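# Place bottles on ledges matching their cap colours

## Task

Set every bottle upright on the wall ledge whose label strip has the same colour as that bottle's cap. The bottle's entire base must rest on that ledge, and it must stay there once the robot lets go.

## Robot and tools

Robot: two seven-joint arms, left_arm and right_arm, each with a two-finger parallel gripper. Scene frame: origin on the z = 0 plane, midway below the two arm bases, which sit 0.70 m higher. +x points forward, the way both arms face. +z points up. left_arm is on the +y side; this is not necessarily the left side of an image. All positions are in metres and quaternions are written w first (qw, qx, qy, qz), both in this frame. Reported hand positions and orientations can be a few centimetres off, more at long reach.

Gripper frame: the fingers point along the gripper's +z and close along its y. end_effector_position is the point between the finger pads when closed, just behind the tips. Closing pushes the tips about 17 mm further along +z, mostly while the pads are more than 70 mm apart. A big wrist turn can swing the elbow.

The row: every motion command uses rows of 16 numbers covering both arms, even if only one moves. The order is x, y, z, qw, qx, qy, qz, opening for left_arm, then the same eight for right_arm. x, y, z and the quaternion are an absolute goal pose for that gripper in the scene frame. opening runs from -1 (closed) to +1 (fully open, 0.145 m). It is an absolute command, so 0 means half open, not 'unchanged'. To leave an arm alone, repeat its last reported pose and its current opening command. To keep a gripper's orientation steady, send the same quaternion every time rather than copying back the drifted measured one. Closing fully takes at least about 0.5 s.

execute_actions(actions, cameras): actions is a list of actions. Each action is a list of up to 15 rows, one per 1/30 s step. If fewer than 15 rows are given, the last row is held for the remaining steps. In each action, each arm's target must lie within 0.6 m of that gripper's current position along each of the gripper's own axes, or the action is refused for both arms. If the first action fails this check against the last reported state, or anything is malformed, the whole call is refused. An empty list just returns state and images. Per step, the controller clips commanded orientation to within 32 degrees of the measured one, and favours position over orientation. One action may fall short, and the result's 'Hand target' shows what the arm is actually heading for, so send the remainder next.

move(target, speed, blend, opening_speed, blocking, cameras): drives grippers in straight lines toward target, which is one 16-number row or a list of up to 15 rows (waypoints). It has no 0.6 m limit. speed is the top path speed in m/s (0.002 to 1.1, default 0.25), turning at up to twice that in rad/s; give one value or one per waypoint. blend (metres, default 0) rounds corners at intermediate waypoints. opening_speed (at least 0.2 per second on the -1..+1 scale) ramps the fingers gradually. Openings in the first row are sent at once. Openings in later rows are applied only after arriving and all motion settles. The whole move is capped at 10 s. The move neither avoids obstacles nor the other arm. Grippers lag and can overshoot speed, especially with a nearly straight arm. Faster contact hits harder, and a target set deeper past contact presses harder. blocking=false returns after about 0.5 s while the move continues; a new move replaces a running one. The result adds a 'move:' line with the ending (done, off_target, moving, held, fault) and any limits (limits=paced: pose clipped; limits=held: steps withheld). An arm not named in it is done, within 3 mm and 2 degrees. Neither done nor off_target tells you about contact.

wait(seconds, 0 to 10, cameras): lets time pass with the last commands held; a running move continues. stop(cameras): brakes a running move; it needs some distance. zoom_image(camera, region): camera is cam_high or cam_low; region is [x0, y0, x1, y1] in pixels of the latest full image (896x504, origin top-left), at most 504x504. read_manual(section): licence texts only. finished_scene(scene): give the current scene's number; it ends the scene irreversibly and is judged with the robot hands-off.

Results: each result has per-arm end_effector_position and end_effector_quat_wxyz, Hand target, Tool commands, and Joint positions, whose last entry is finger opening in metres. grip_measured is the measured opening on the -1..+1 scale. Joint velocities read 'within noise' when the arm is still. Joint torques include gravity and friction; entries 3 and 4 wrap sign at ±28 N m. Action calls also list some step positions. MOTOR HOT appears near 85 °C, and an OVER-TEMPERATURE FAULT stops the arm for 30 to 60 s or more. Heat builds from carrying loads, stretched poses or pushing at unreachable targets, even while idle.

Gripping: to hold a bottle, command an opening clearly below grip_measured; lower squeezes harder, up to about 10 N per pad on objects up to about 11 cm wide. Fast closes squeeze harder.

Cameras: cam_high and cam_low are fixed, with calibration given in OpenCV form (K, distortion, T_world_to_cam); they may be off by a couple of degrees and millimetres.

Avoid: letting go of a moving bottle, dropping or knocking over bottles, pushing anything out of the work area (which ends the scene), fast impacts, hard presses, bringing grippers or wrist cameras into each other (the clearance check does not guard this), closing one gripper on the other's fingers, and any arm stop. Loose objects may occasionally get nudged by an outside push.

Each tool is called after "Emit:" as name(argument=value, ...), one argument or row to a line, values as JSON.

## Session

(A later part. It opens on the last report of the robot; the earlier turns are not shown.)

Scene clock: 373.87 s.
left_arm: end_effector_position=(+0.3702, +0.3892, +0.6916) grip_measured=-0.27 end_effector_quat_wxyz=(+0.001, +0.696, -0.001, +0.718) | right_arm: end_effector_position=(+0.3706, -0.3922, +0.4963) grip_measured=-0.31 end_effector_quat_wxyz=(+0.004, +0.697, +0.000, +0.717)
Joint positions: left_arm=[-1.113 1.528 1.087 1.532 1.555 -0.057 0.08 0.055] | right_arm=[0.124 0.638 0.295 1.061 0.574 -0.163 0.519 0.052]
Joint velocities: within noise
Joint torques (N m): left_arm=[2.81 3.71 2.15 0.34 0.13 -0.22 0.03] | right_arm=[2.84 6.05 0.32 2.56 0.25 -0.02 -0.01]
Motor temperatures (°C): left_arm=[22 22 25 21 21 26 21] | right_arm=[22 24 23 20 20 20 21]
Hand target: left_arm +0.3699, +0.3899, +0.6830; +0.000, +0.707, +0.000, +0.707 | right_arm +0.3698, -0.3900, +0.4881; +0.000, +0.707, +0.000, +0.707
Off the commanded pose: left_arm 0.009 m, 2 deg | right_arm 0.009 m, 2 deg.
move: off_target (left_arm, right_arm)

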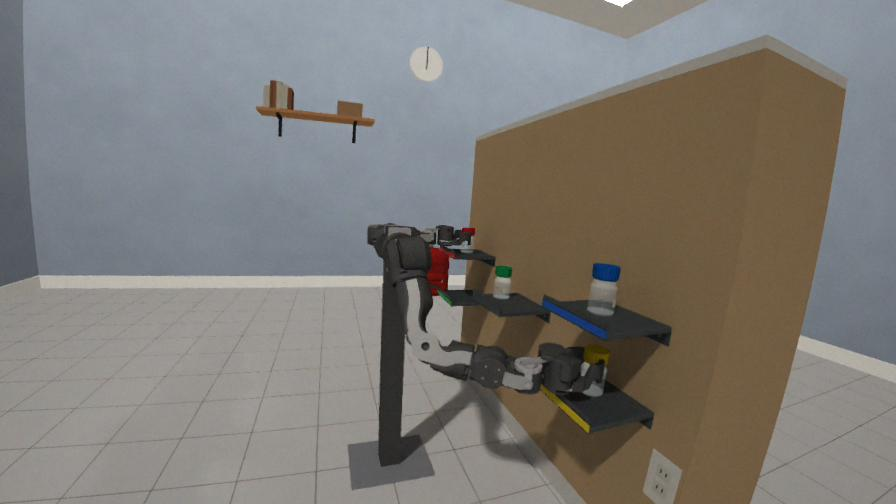

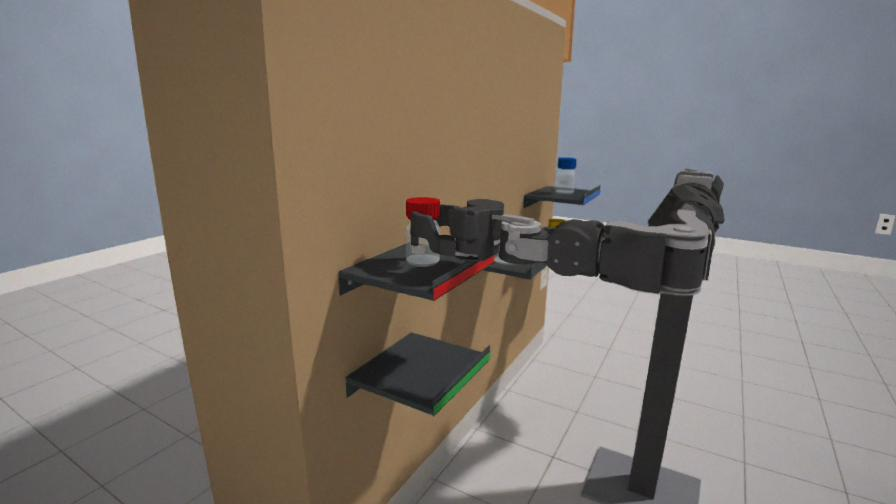

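Emit:
move(
  target=[
    [0.37,0.39,0.687,0,0.7071,0,0.7071,0.2,0.37,-0.39,0.492,0,0.7071,0,0.7071,0.2],
    [0.24,0.38,0.705,0,0.7071,0,0.7071,0.2,0.25,-0.38,0.50,0,0.7071,0,0.7071,0.2],
    [0.22,0.2,0.66,0.123,0.696,-0.123,0.696,0.3,0.25,-0.36,0.50,0,0.7071,0,0.7071,0.2],
    [0.24,0.2,0.44,0.123,0.696,-0.123,0.696,0.3,0.25,-0.36,0.50,0,0.7071,0,0.7071,0.2],
  ],
  speed=[0.05,0.12,0.25,0.25],
  opening_speed=1,
)

Emit:
move(
  target=[
    [0.25,0.12,0.58,0.123,0.696,-0.123,0.696,0.3,0.25,-0.36,0.50,0,0.7071,0,0.7071,0.2],
    [0.262,0.097,0.59,0.123,0.696,-0.123,0.696,0.3,0.25,-0.36,0.50,0,0.7071,0,0.7071,0.2],
    [0.345,0.066,0.588,0.123,0.696,-0.123,0.696,0.3,0.25,-0.36,0.50,0,0.7071,0,0.7071,0.2],
  ],
  speed=0.15,
)

Emit:
zoom_image(
  camera="cam_high",
  region=[460, 220, 640, 400],
)

Emit:
zoom_image(
  camera="cam_low",
  region=[380, 170, 560, 300],
)

Scene clock: 393.73 s.
left_arm: end_effector_position=(+0.2405, +0.2009, +0.4409) grip_measured=+0.30 end_effector_quat_wxyz=(+0.122, +0.696, -0.120, +0.697) | right_arm: end_effector_position=(+0.2499, -0.3611, +0.5017) grip_measured=+0.20 end_effector_quat_wxyz=(+0.001, +0.705, +0.002, +0.709)
Joint positions: left_arm=[-0.588 0.612 -0.051 1.692 0.544 -0.516 0.217 0.098] | right_arm=[-0.546 0.494 0.618 1.635 0.69 -0.147 0.506 0.09]
Joint velocities: within noise
Joint torques (N m): left_arm=[0.83 3.6 0.81 3.95 0.18 -0.67 0.2] | right_arm=[0.41 4.36 1.98 3.78 0.33 -0.23 -0.14]
Motor temperatures (°C): left_arm=[21 22 25 21 21 25 21] | right_arm=[21 24 23 20 20 20 21]
Hand target: left_arm +0.2400, +0.2001, +0.4401; +0.123, +0.696, -0.123, +0.696 | right_arm +0.2500, -0.3600, +0.5000; +0.000, +0.707, +0.000, +0.707
Off the commanded pose: left_arm 0.001 m, 0 deg | right_arm 0.002 m, 0 deg.
move: done; target 3's new opening was sent with left_arm's hand 0.001 m and 8 deg from that target

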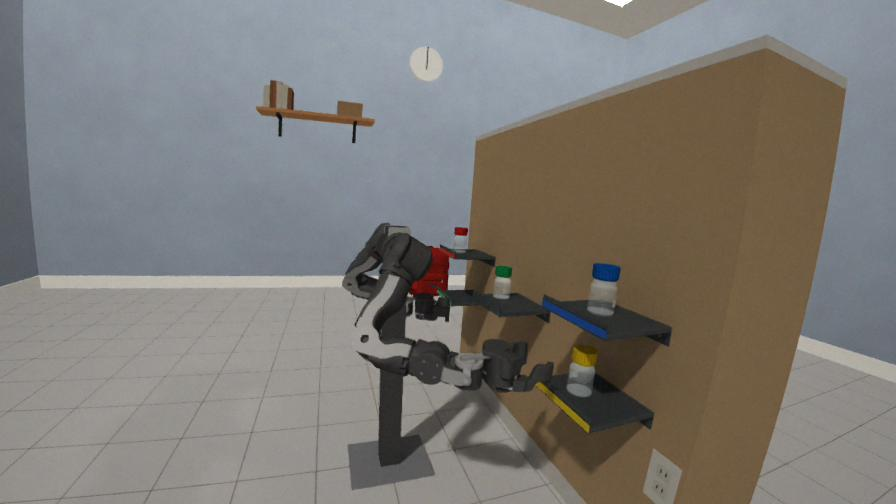

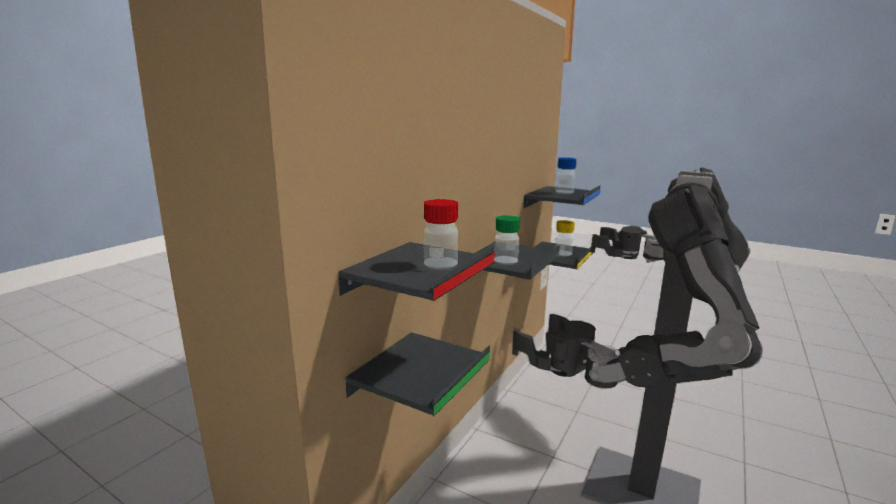

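Scene clock: 395.97 s.
left_arm: end_effector_position=(+0.3452, +0.0664, +0.5914) grip_measured=+0.30 end_effector_quat_wxyz=(+0.123, +0.693, -0.122, +0.700) | right_arm: end_effector_position=(+0.2499, -0.3611, +0.5017) grip_measured=+0.20 end_effector_quat_wxyz=(+0.001, +0.705, +0.002, +0.709)
Joint positions: left_arm=[0.146 0.339 -0.402 2.075 0.414 0.462 -0.225 0.098] | right_arm=[-0.546 0.494 0.618 1.635 0.69 -0.147 0.506 0.09]
Joint velocities: within noise
Joint torques (N m): left_arm=[4.34 0.75 0.32 3.92 0.02 -0.57 0.1] | right_arm=[0.3 4.21 1.85 3.74 0.36 -0.27 -0.14]
Motor temperatures (°C): left_arm=[21 22 25 21 21 25 21] | right_arm=[21 24 23 20 20 20 21]
Hand target: left_arm +0.3450, +0.0660, +0.5880; +0.123, +0.696, -0.123, +0.696 | right_arm +0.2500, -0.3600, +0.5000; +0.000, +0.707, +0.000, +0.707
Off the commanded pose: left_arm 0.003 m, 1 deg | right_arm 0.002 m, 0 deg.
move: done

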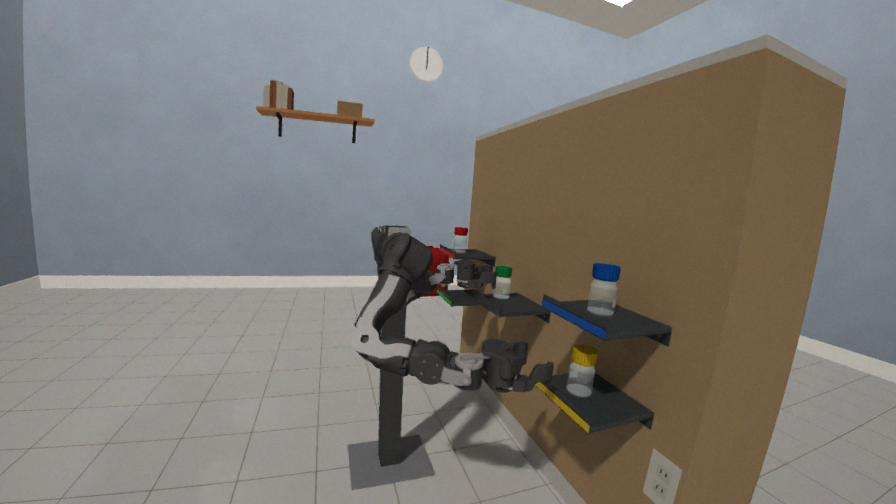

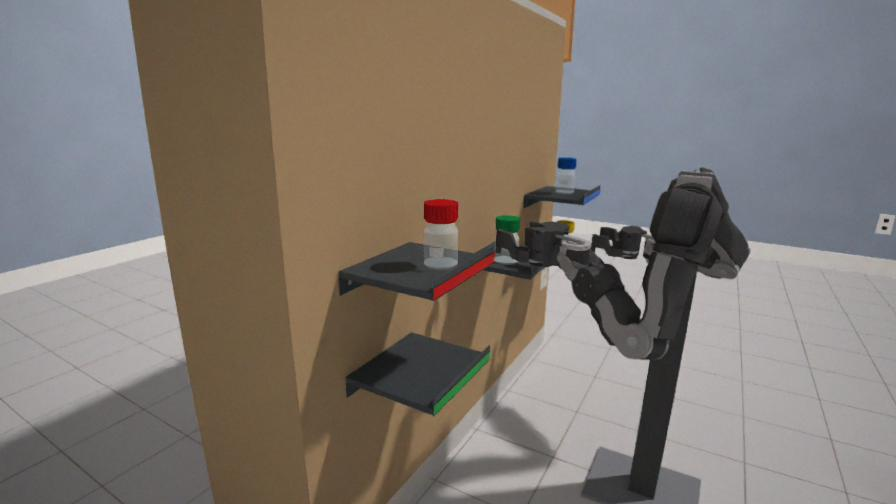

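Scaled by 2.800 from the camera's 896x504 image, which has a finer 1280x720 frame.

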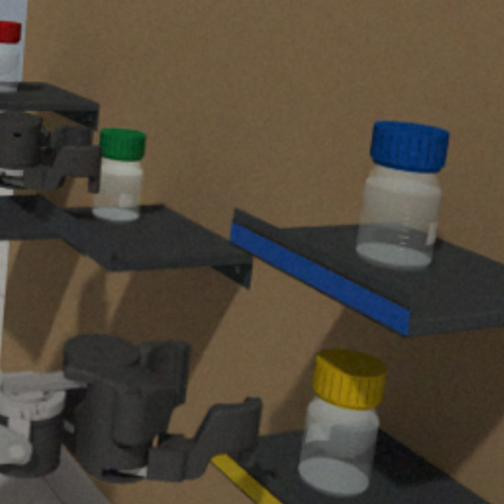

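Scaled by 2.800 from the camera's 896x504 image, which has a finer 1280x720 frame.

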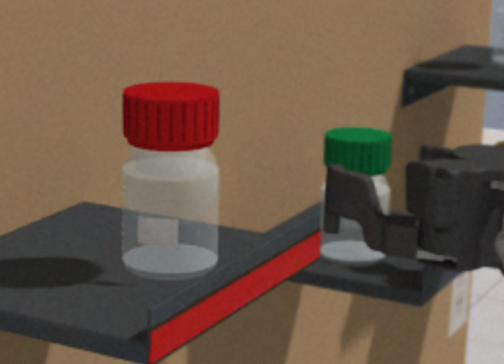

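Emit:
move(
  target=[
    [0.367,0.058,0.588,0.123,0.696,-0.123,0.696,0.3,0.25,-0.36,0.50,0,0.7071,0,0.7071,0.2],
    [0.367,0.058,0.588,0.123,0.696,-0.123,0.696,-0.7,0.25,-0.36,0.50,0,0.7071,0,0.7071,0.2],
  ],
  speed=0.1,
  opening_speed=1,
)

Emit:
zoom_image(
  camera="cam_low",
  region=[460, 190, 620, 290],
)

Emit:
zoom_image(
  camera="cam_high",
  region=[530, 330, 660, 430],
)

Emit:
zoom_image(
  camera="cam_high",
  region=[430, 215, 510, 275],
)

Scene clock: 406.50 s.
left_arm: end_effector_position=(+0.3665, +0.0582, +0.5901) grip_measured=-0.29 end_effector_quat_wxyz=(+0.124, +0.694, -0.123, +0.698) | right_arm: end_effector_position=(+0.2499, -0.3611, +0.5017) grip_measured=+0.20 end_effector_quat_wxyz=(+0.001, +0.705, +0.002, +0.709)
Joint positions: left_arm=[0.243 0.301 -0.433 1.966 0.416 0.458 -0.221 0.054] | right_arm=[-0.546 0.494 0.618 1.635 0.69 -0.147 0.506 0.09]
Joint velocities: within noise
Joint torques (N m): left_arm=[5.95 0.12 0.57 3.58 0 -0.67 0.1] | right_arm=[0.33 4.42 1.87 3.85 0.36 -0.22 -0.15]
Motor temperatures (°C): left_arm=[22 22 24 22 21 25 21] | right_arm=[21 24 23 20 20 20 21]
Hand target: left_arm +0.3670, +0.0580, +0.5880; +0.123, +0.696, -0.123, +0.696 | right_arm +0.2500, -0.3600, +0.5000; +0.000, +0.707, +0.000, +0.707
Off the commanded pose: left_arm 0.002 m, 0 deg | right_arm 0.002 m, 0 deg.
move: done

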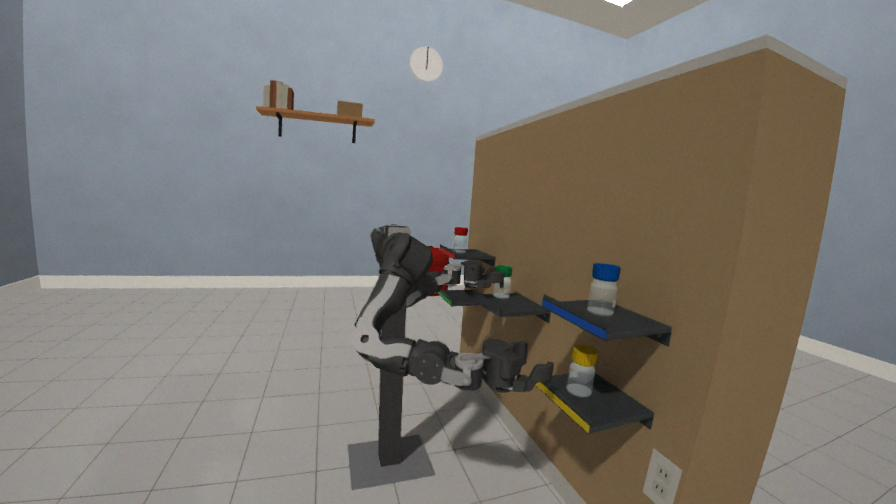

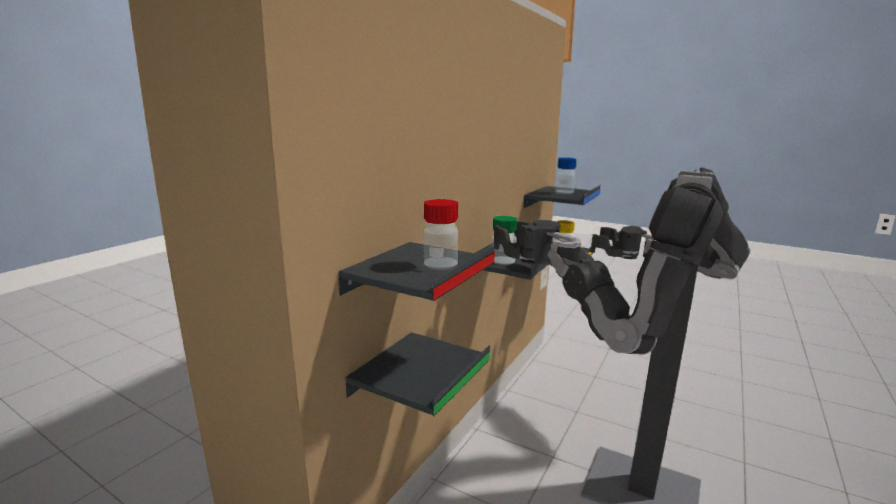

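Scaled by 3.150 from the camera's 896x504 image, which has a finer 1280x720 frame.

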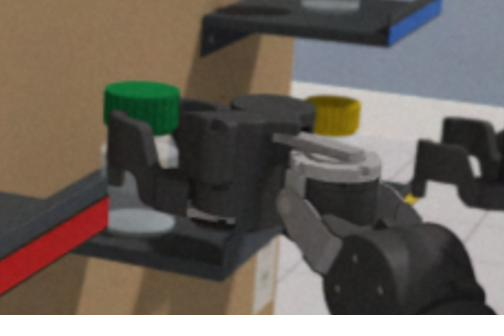

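Scaled by 3.877 from the camera's 896x504 image, which has a finer 1280x720 frame.

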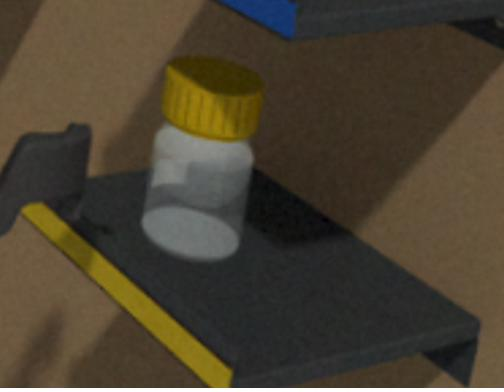

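Scaled by 6.300 from the camera's 896x504 image, which has a finer 1280x720 frame.

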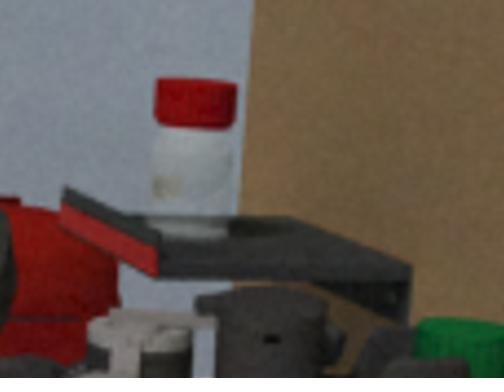

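Emit:
move(
  target=[
    [0.367,0.058,0.625,0.123,0.696,-0.123,0.696,-0.7,0.25,-0.36,0.50,0,0.7071,0,0.7071,0.2],
    [0.245,0.10,0.63,0.123,0.696,-0.123,0.696,-0.7,0.25,-0.36,0.50,0,0.7071,0,0.7071,0.2],
    [0.22,0.22,0.54,0,0.7071,0,0.7071,-0.7,0.25,-0.36,0.50,0,0.7071,0,0.7071,0.2],
    [0.22,0.38,0.527,0,0.7071,0,0.7071,-0.7,0.25,-0.36,0.50,0,0.7071,0,0.7071,0.2],
    [0.37,0.39,0.527,0,0.7071,0,0.7071,-0.7,0.25,-0.36,0.50,0,0.7071,0,0.7071,0.2],
  ],
  speed=0.18,
)

Emit:
zoom_image(
  camera="cam_low",
  region=[330, 230, 530, 420],
)

Scene clock: 422.97 s.
left_arm: end_effector_position=(+0.3700, +0.3911, +0.5275) grip_measured=-0.29 end_effector_quat_wxyz=(-0.002, +0.709, +0.001, +0.706) | right_arm: end_effector_position=(+0.2499, -0.3611, +0.5017) grip_measured=+0.20 end_effector_quat_wxyz=(+0.001, +0.705, +0.002, +0.709)
Joint positions: left_arm=[0.033 0.832 0.149 1.226 0.813 -0.091 0.348 0.054] | right_arm=[-0.546 0.494 0.618 1.635 0.69 -0.147 0.506 0.09]
Joint velocities: within noise
Joint torques (N m): left_arm=[5.31 6.55 2.09 3.54 0.35 -0.8 0.23] | right_arm=[0.3 4.31 1.91 3.75 0.34 -0.2 -0.16]
Motor temperatures (°C): left_arm=[22 22 24 22 21 25 21] | right_arm=[21 24 23 21 20 20 21]
Hand target: left_arm +0.3700, +0.3900, +0.5270; +0.000, +0.707, +0.000, +0.707 | right_arm +0.2500, -0.3600, +0.5000; +0.000, +0.707, +0.000, +0.707
Off the commanded pose: left_arm 0.001 m, 0 deg | right_arm 0.002 m, 0 deg.
move: done

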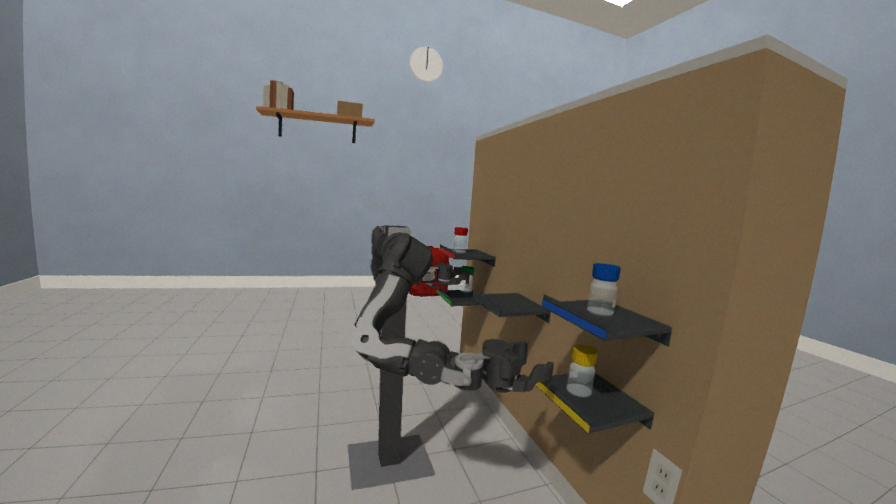

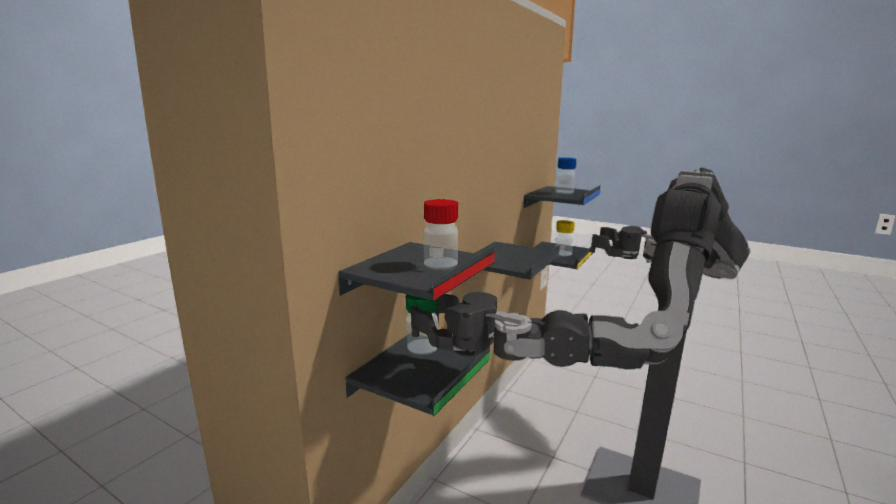

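Scaled by 2.520 from the camera's 896x504 image, which has a finer 1280x720 frame.

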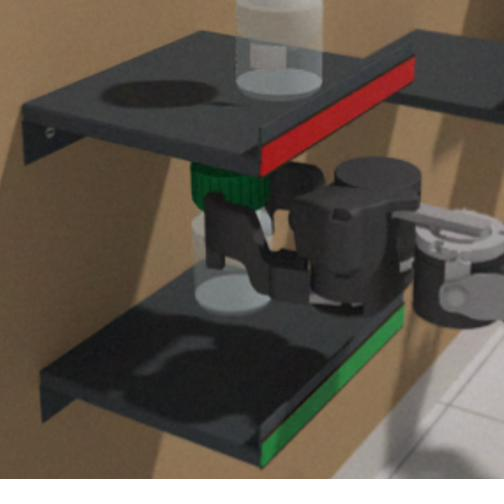

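Lower, then release.

Emit:
move(
  target=[
    [0.37,0.39,0.508,0,0.7071,0,0.7071,-0.7,0.25,-0.36,0.50,0,0.7071,0,0.7071,0.2],
    [0.37,0.39,0.493,0,0.7071,0,0.7071,-0.7,0.25,-0.36,0.50,0,0.7071,0,0.7071,0.2],
  ],
  speed=[0.08,0.03],
  cameras=["cam_low"],
)

Emit:
zoom_image(
  camera="cam_low",
  region=[330, 230, 530, 420],
)

Scene clock: 430.27 s.
left_arm: end_effector_position=(+0.3709, +0.3913, +0.5008) grip_measured=-0.29 end_effector_quat_wxyz=(-0.003, +0.698, +0.000, +0.716) | right_arm: end_effector_position=(+0.2499, -0.3611, +0.5017) grip_measured=+0.20 end_effector_quat_wxyz=(+0.001, +0.705, +0.002, +0.709)
Joint positions: left_arm=[0.083 0.778 0.09 1.086 0.787 -0.229 0.401 0.054] | right_arm=[-0.546 0.494 0.618 1.635 0.69 -0.147 0.506 0.09]
Joint velocities: within noise
Joint torques (N m): left_arm=[4.63 6.4 0.65 2.62 0.21 -0.24 0.12] | right_arm=[0.38 4.29 1.98 3.85 0.33 -0.23 -0.18]
Motor temperatures (°C): left_arm=[22 22 24 22 21 25 21] | right_arm=[21 24 23 21 20 20 21]
Hand target: left_arm +0.3699, +0.3899, +0.4931; +0.000, +0.707, +0.000, +0.707 | right_arm +0.2500, -0.3600, +0.5000; +0.000, +0.707, +0.000, +0.707
Off the commanded pose: left_arm 0.008 m, 1 deg | right_arm 0.002 m, 0 deg.
move: off_target (left_arm)
Images, in order (width x height): cam_low 896x504.

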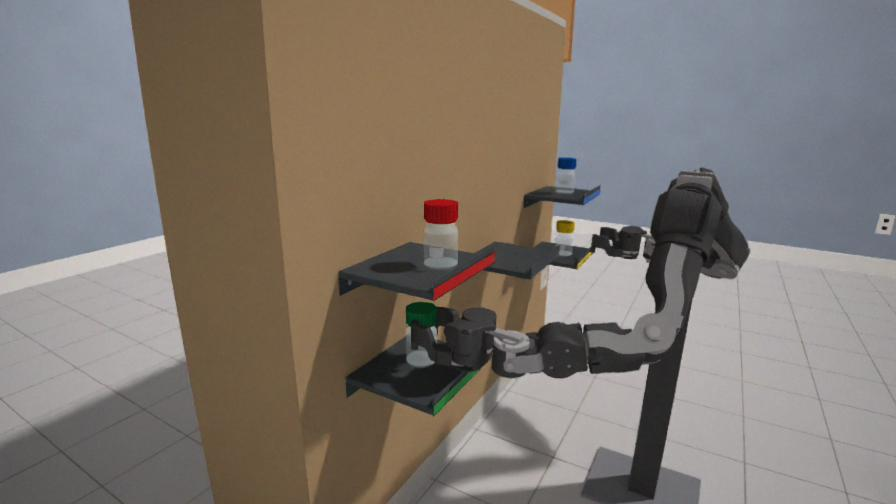

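Scaled by 2.520 from the camera's 896x504 image, which has a finer 1280x720 frame.

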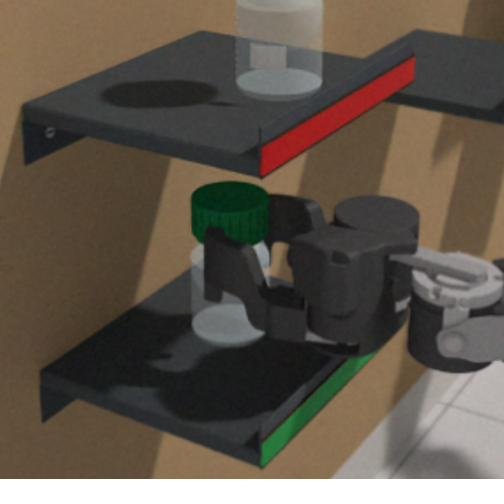

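Emit:
move(
  target=[
    [0.37,0.39,0.497,0,0.7071,0,0.7071,0.4,0.25,-0.36,0.50,0,0.7071,0,0.7071,0.2],
    [0.23,0.38,0.51,0,0.7071,0,0.7071,0.4,0.22,-0.36,0.50,0,0.7071,0,0.7071,0.2],
  ],
  speed=[0.05,0.12],
  opening_speed=1,
)

Emit:
zoom_image(
  camera="cam_low",
  region=[330, 140, 620, 420],
)

Scene clock: 441.17 s.
left_arm: end_effector_position=(+0.2299, +0.3810, +0.5092) grip_measured=+0.40 end_effector_quat_wxyz=(-0.002, +0.708, +0.002, +0.706) | right_arm: end_effector_position=(+0.2201, -0.3602, +0.4982) grip_measured=+0.20 end_effector_quat_wxyz=(+0.000, +0.709, -0.002, +0.705)
Joint positions: left_arm=[-0.782 0.688 0.593 1.616 0.938 -0.31 0.431 0.105] | right_arm=[-0.686 0.463 0.665 1.68 0.744 -0.203 0.534 0.09]
Joint velocities: within noise
Joint torques (N m): left_arm=[-0.15 5 2.63 3.78 0.4 -0.61 0.22] | right_arm=[-0.62 4.36 3.52 3.79 0.48 -0.48 0.12]
Motor temperatures (°C): left_arm=[22 23 24 22 21 25 21] | right_arm=[21 24 23 21 20 20 21]
Hand target: left_arm +0.2300, +0.3800, +0.5099; +0.000, +0.707, +0.000, +0.707 | right_arm +0.2200, -0.3600, +0.5000; +0.000, +0.707, +0.000, +0.707
Off the commanded pose: left_arm 0.001 m, 0 deg | right_arm 0.002 m, 0 deg.
move: done

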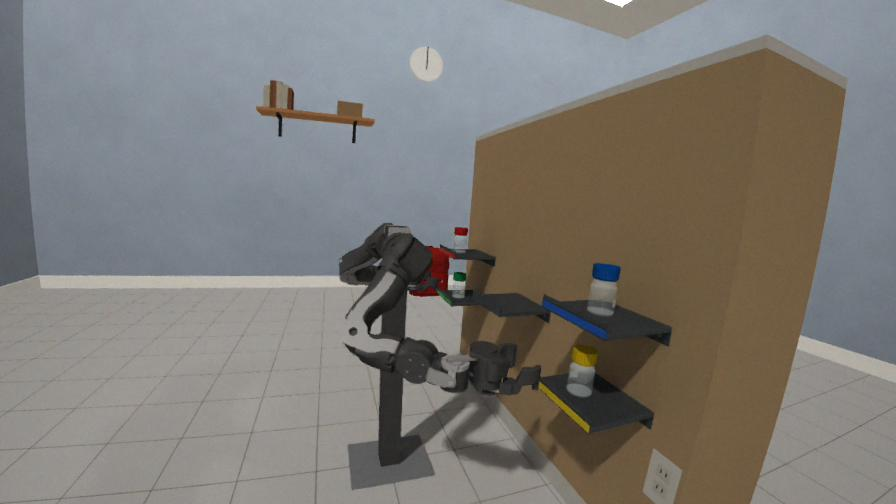

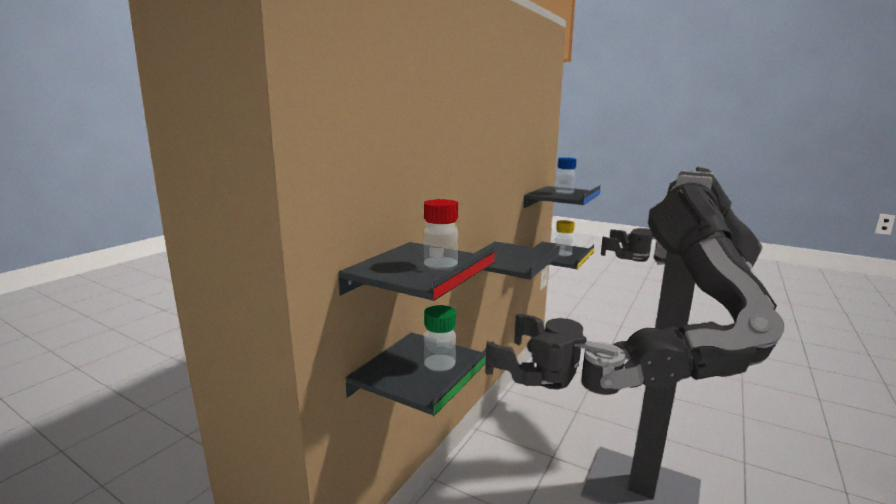

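Scaled by 1.738 from the camera's 896x504 image, which has a finer 1280x720 frame.

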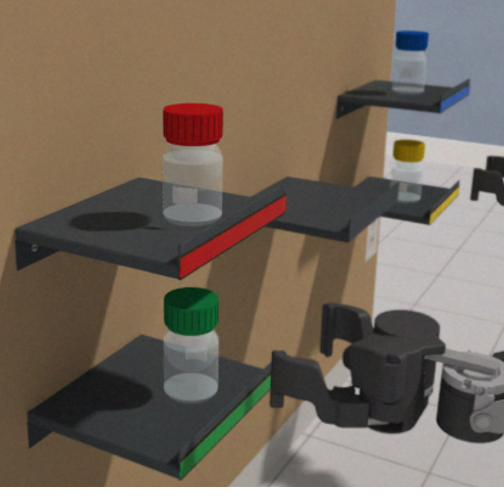

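All placed.

Emit:
finished_scene(
  scene=2,
)

The scene is finished: the task was done.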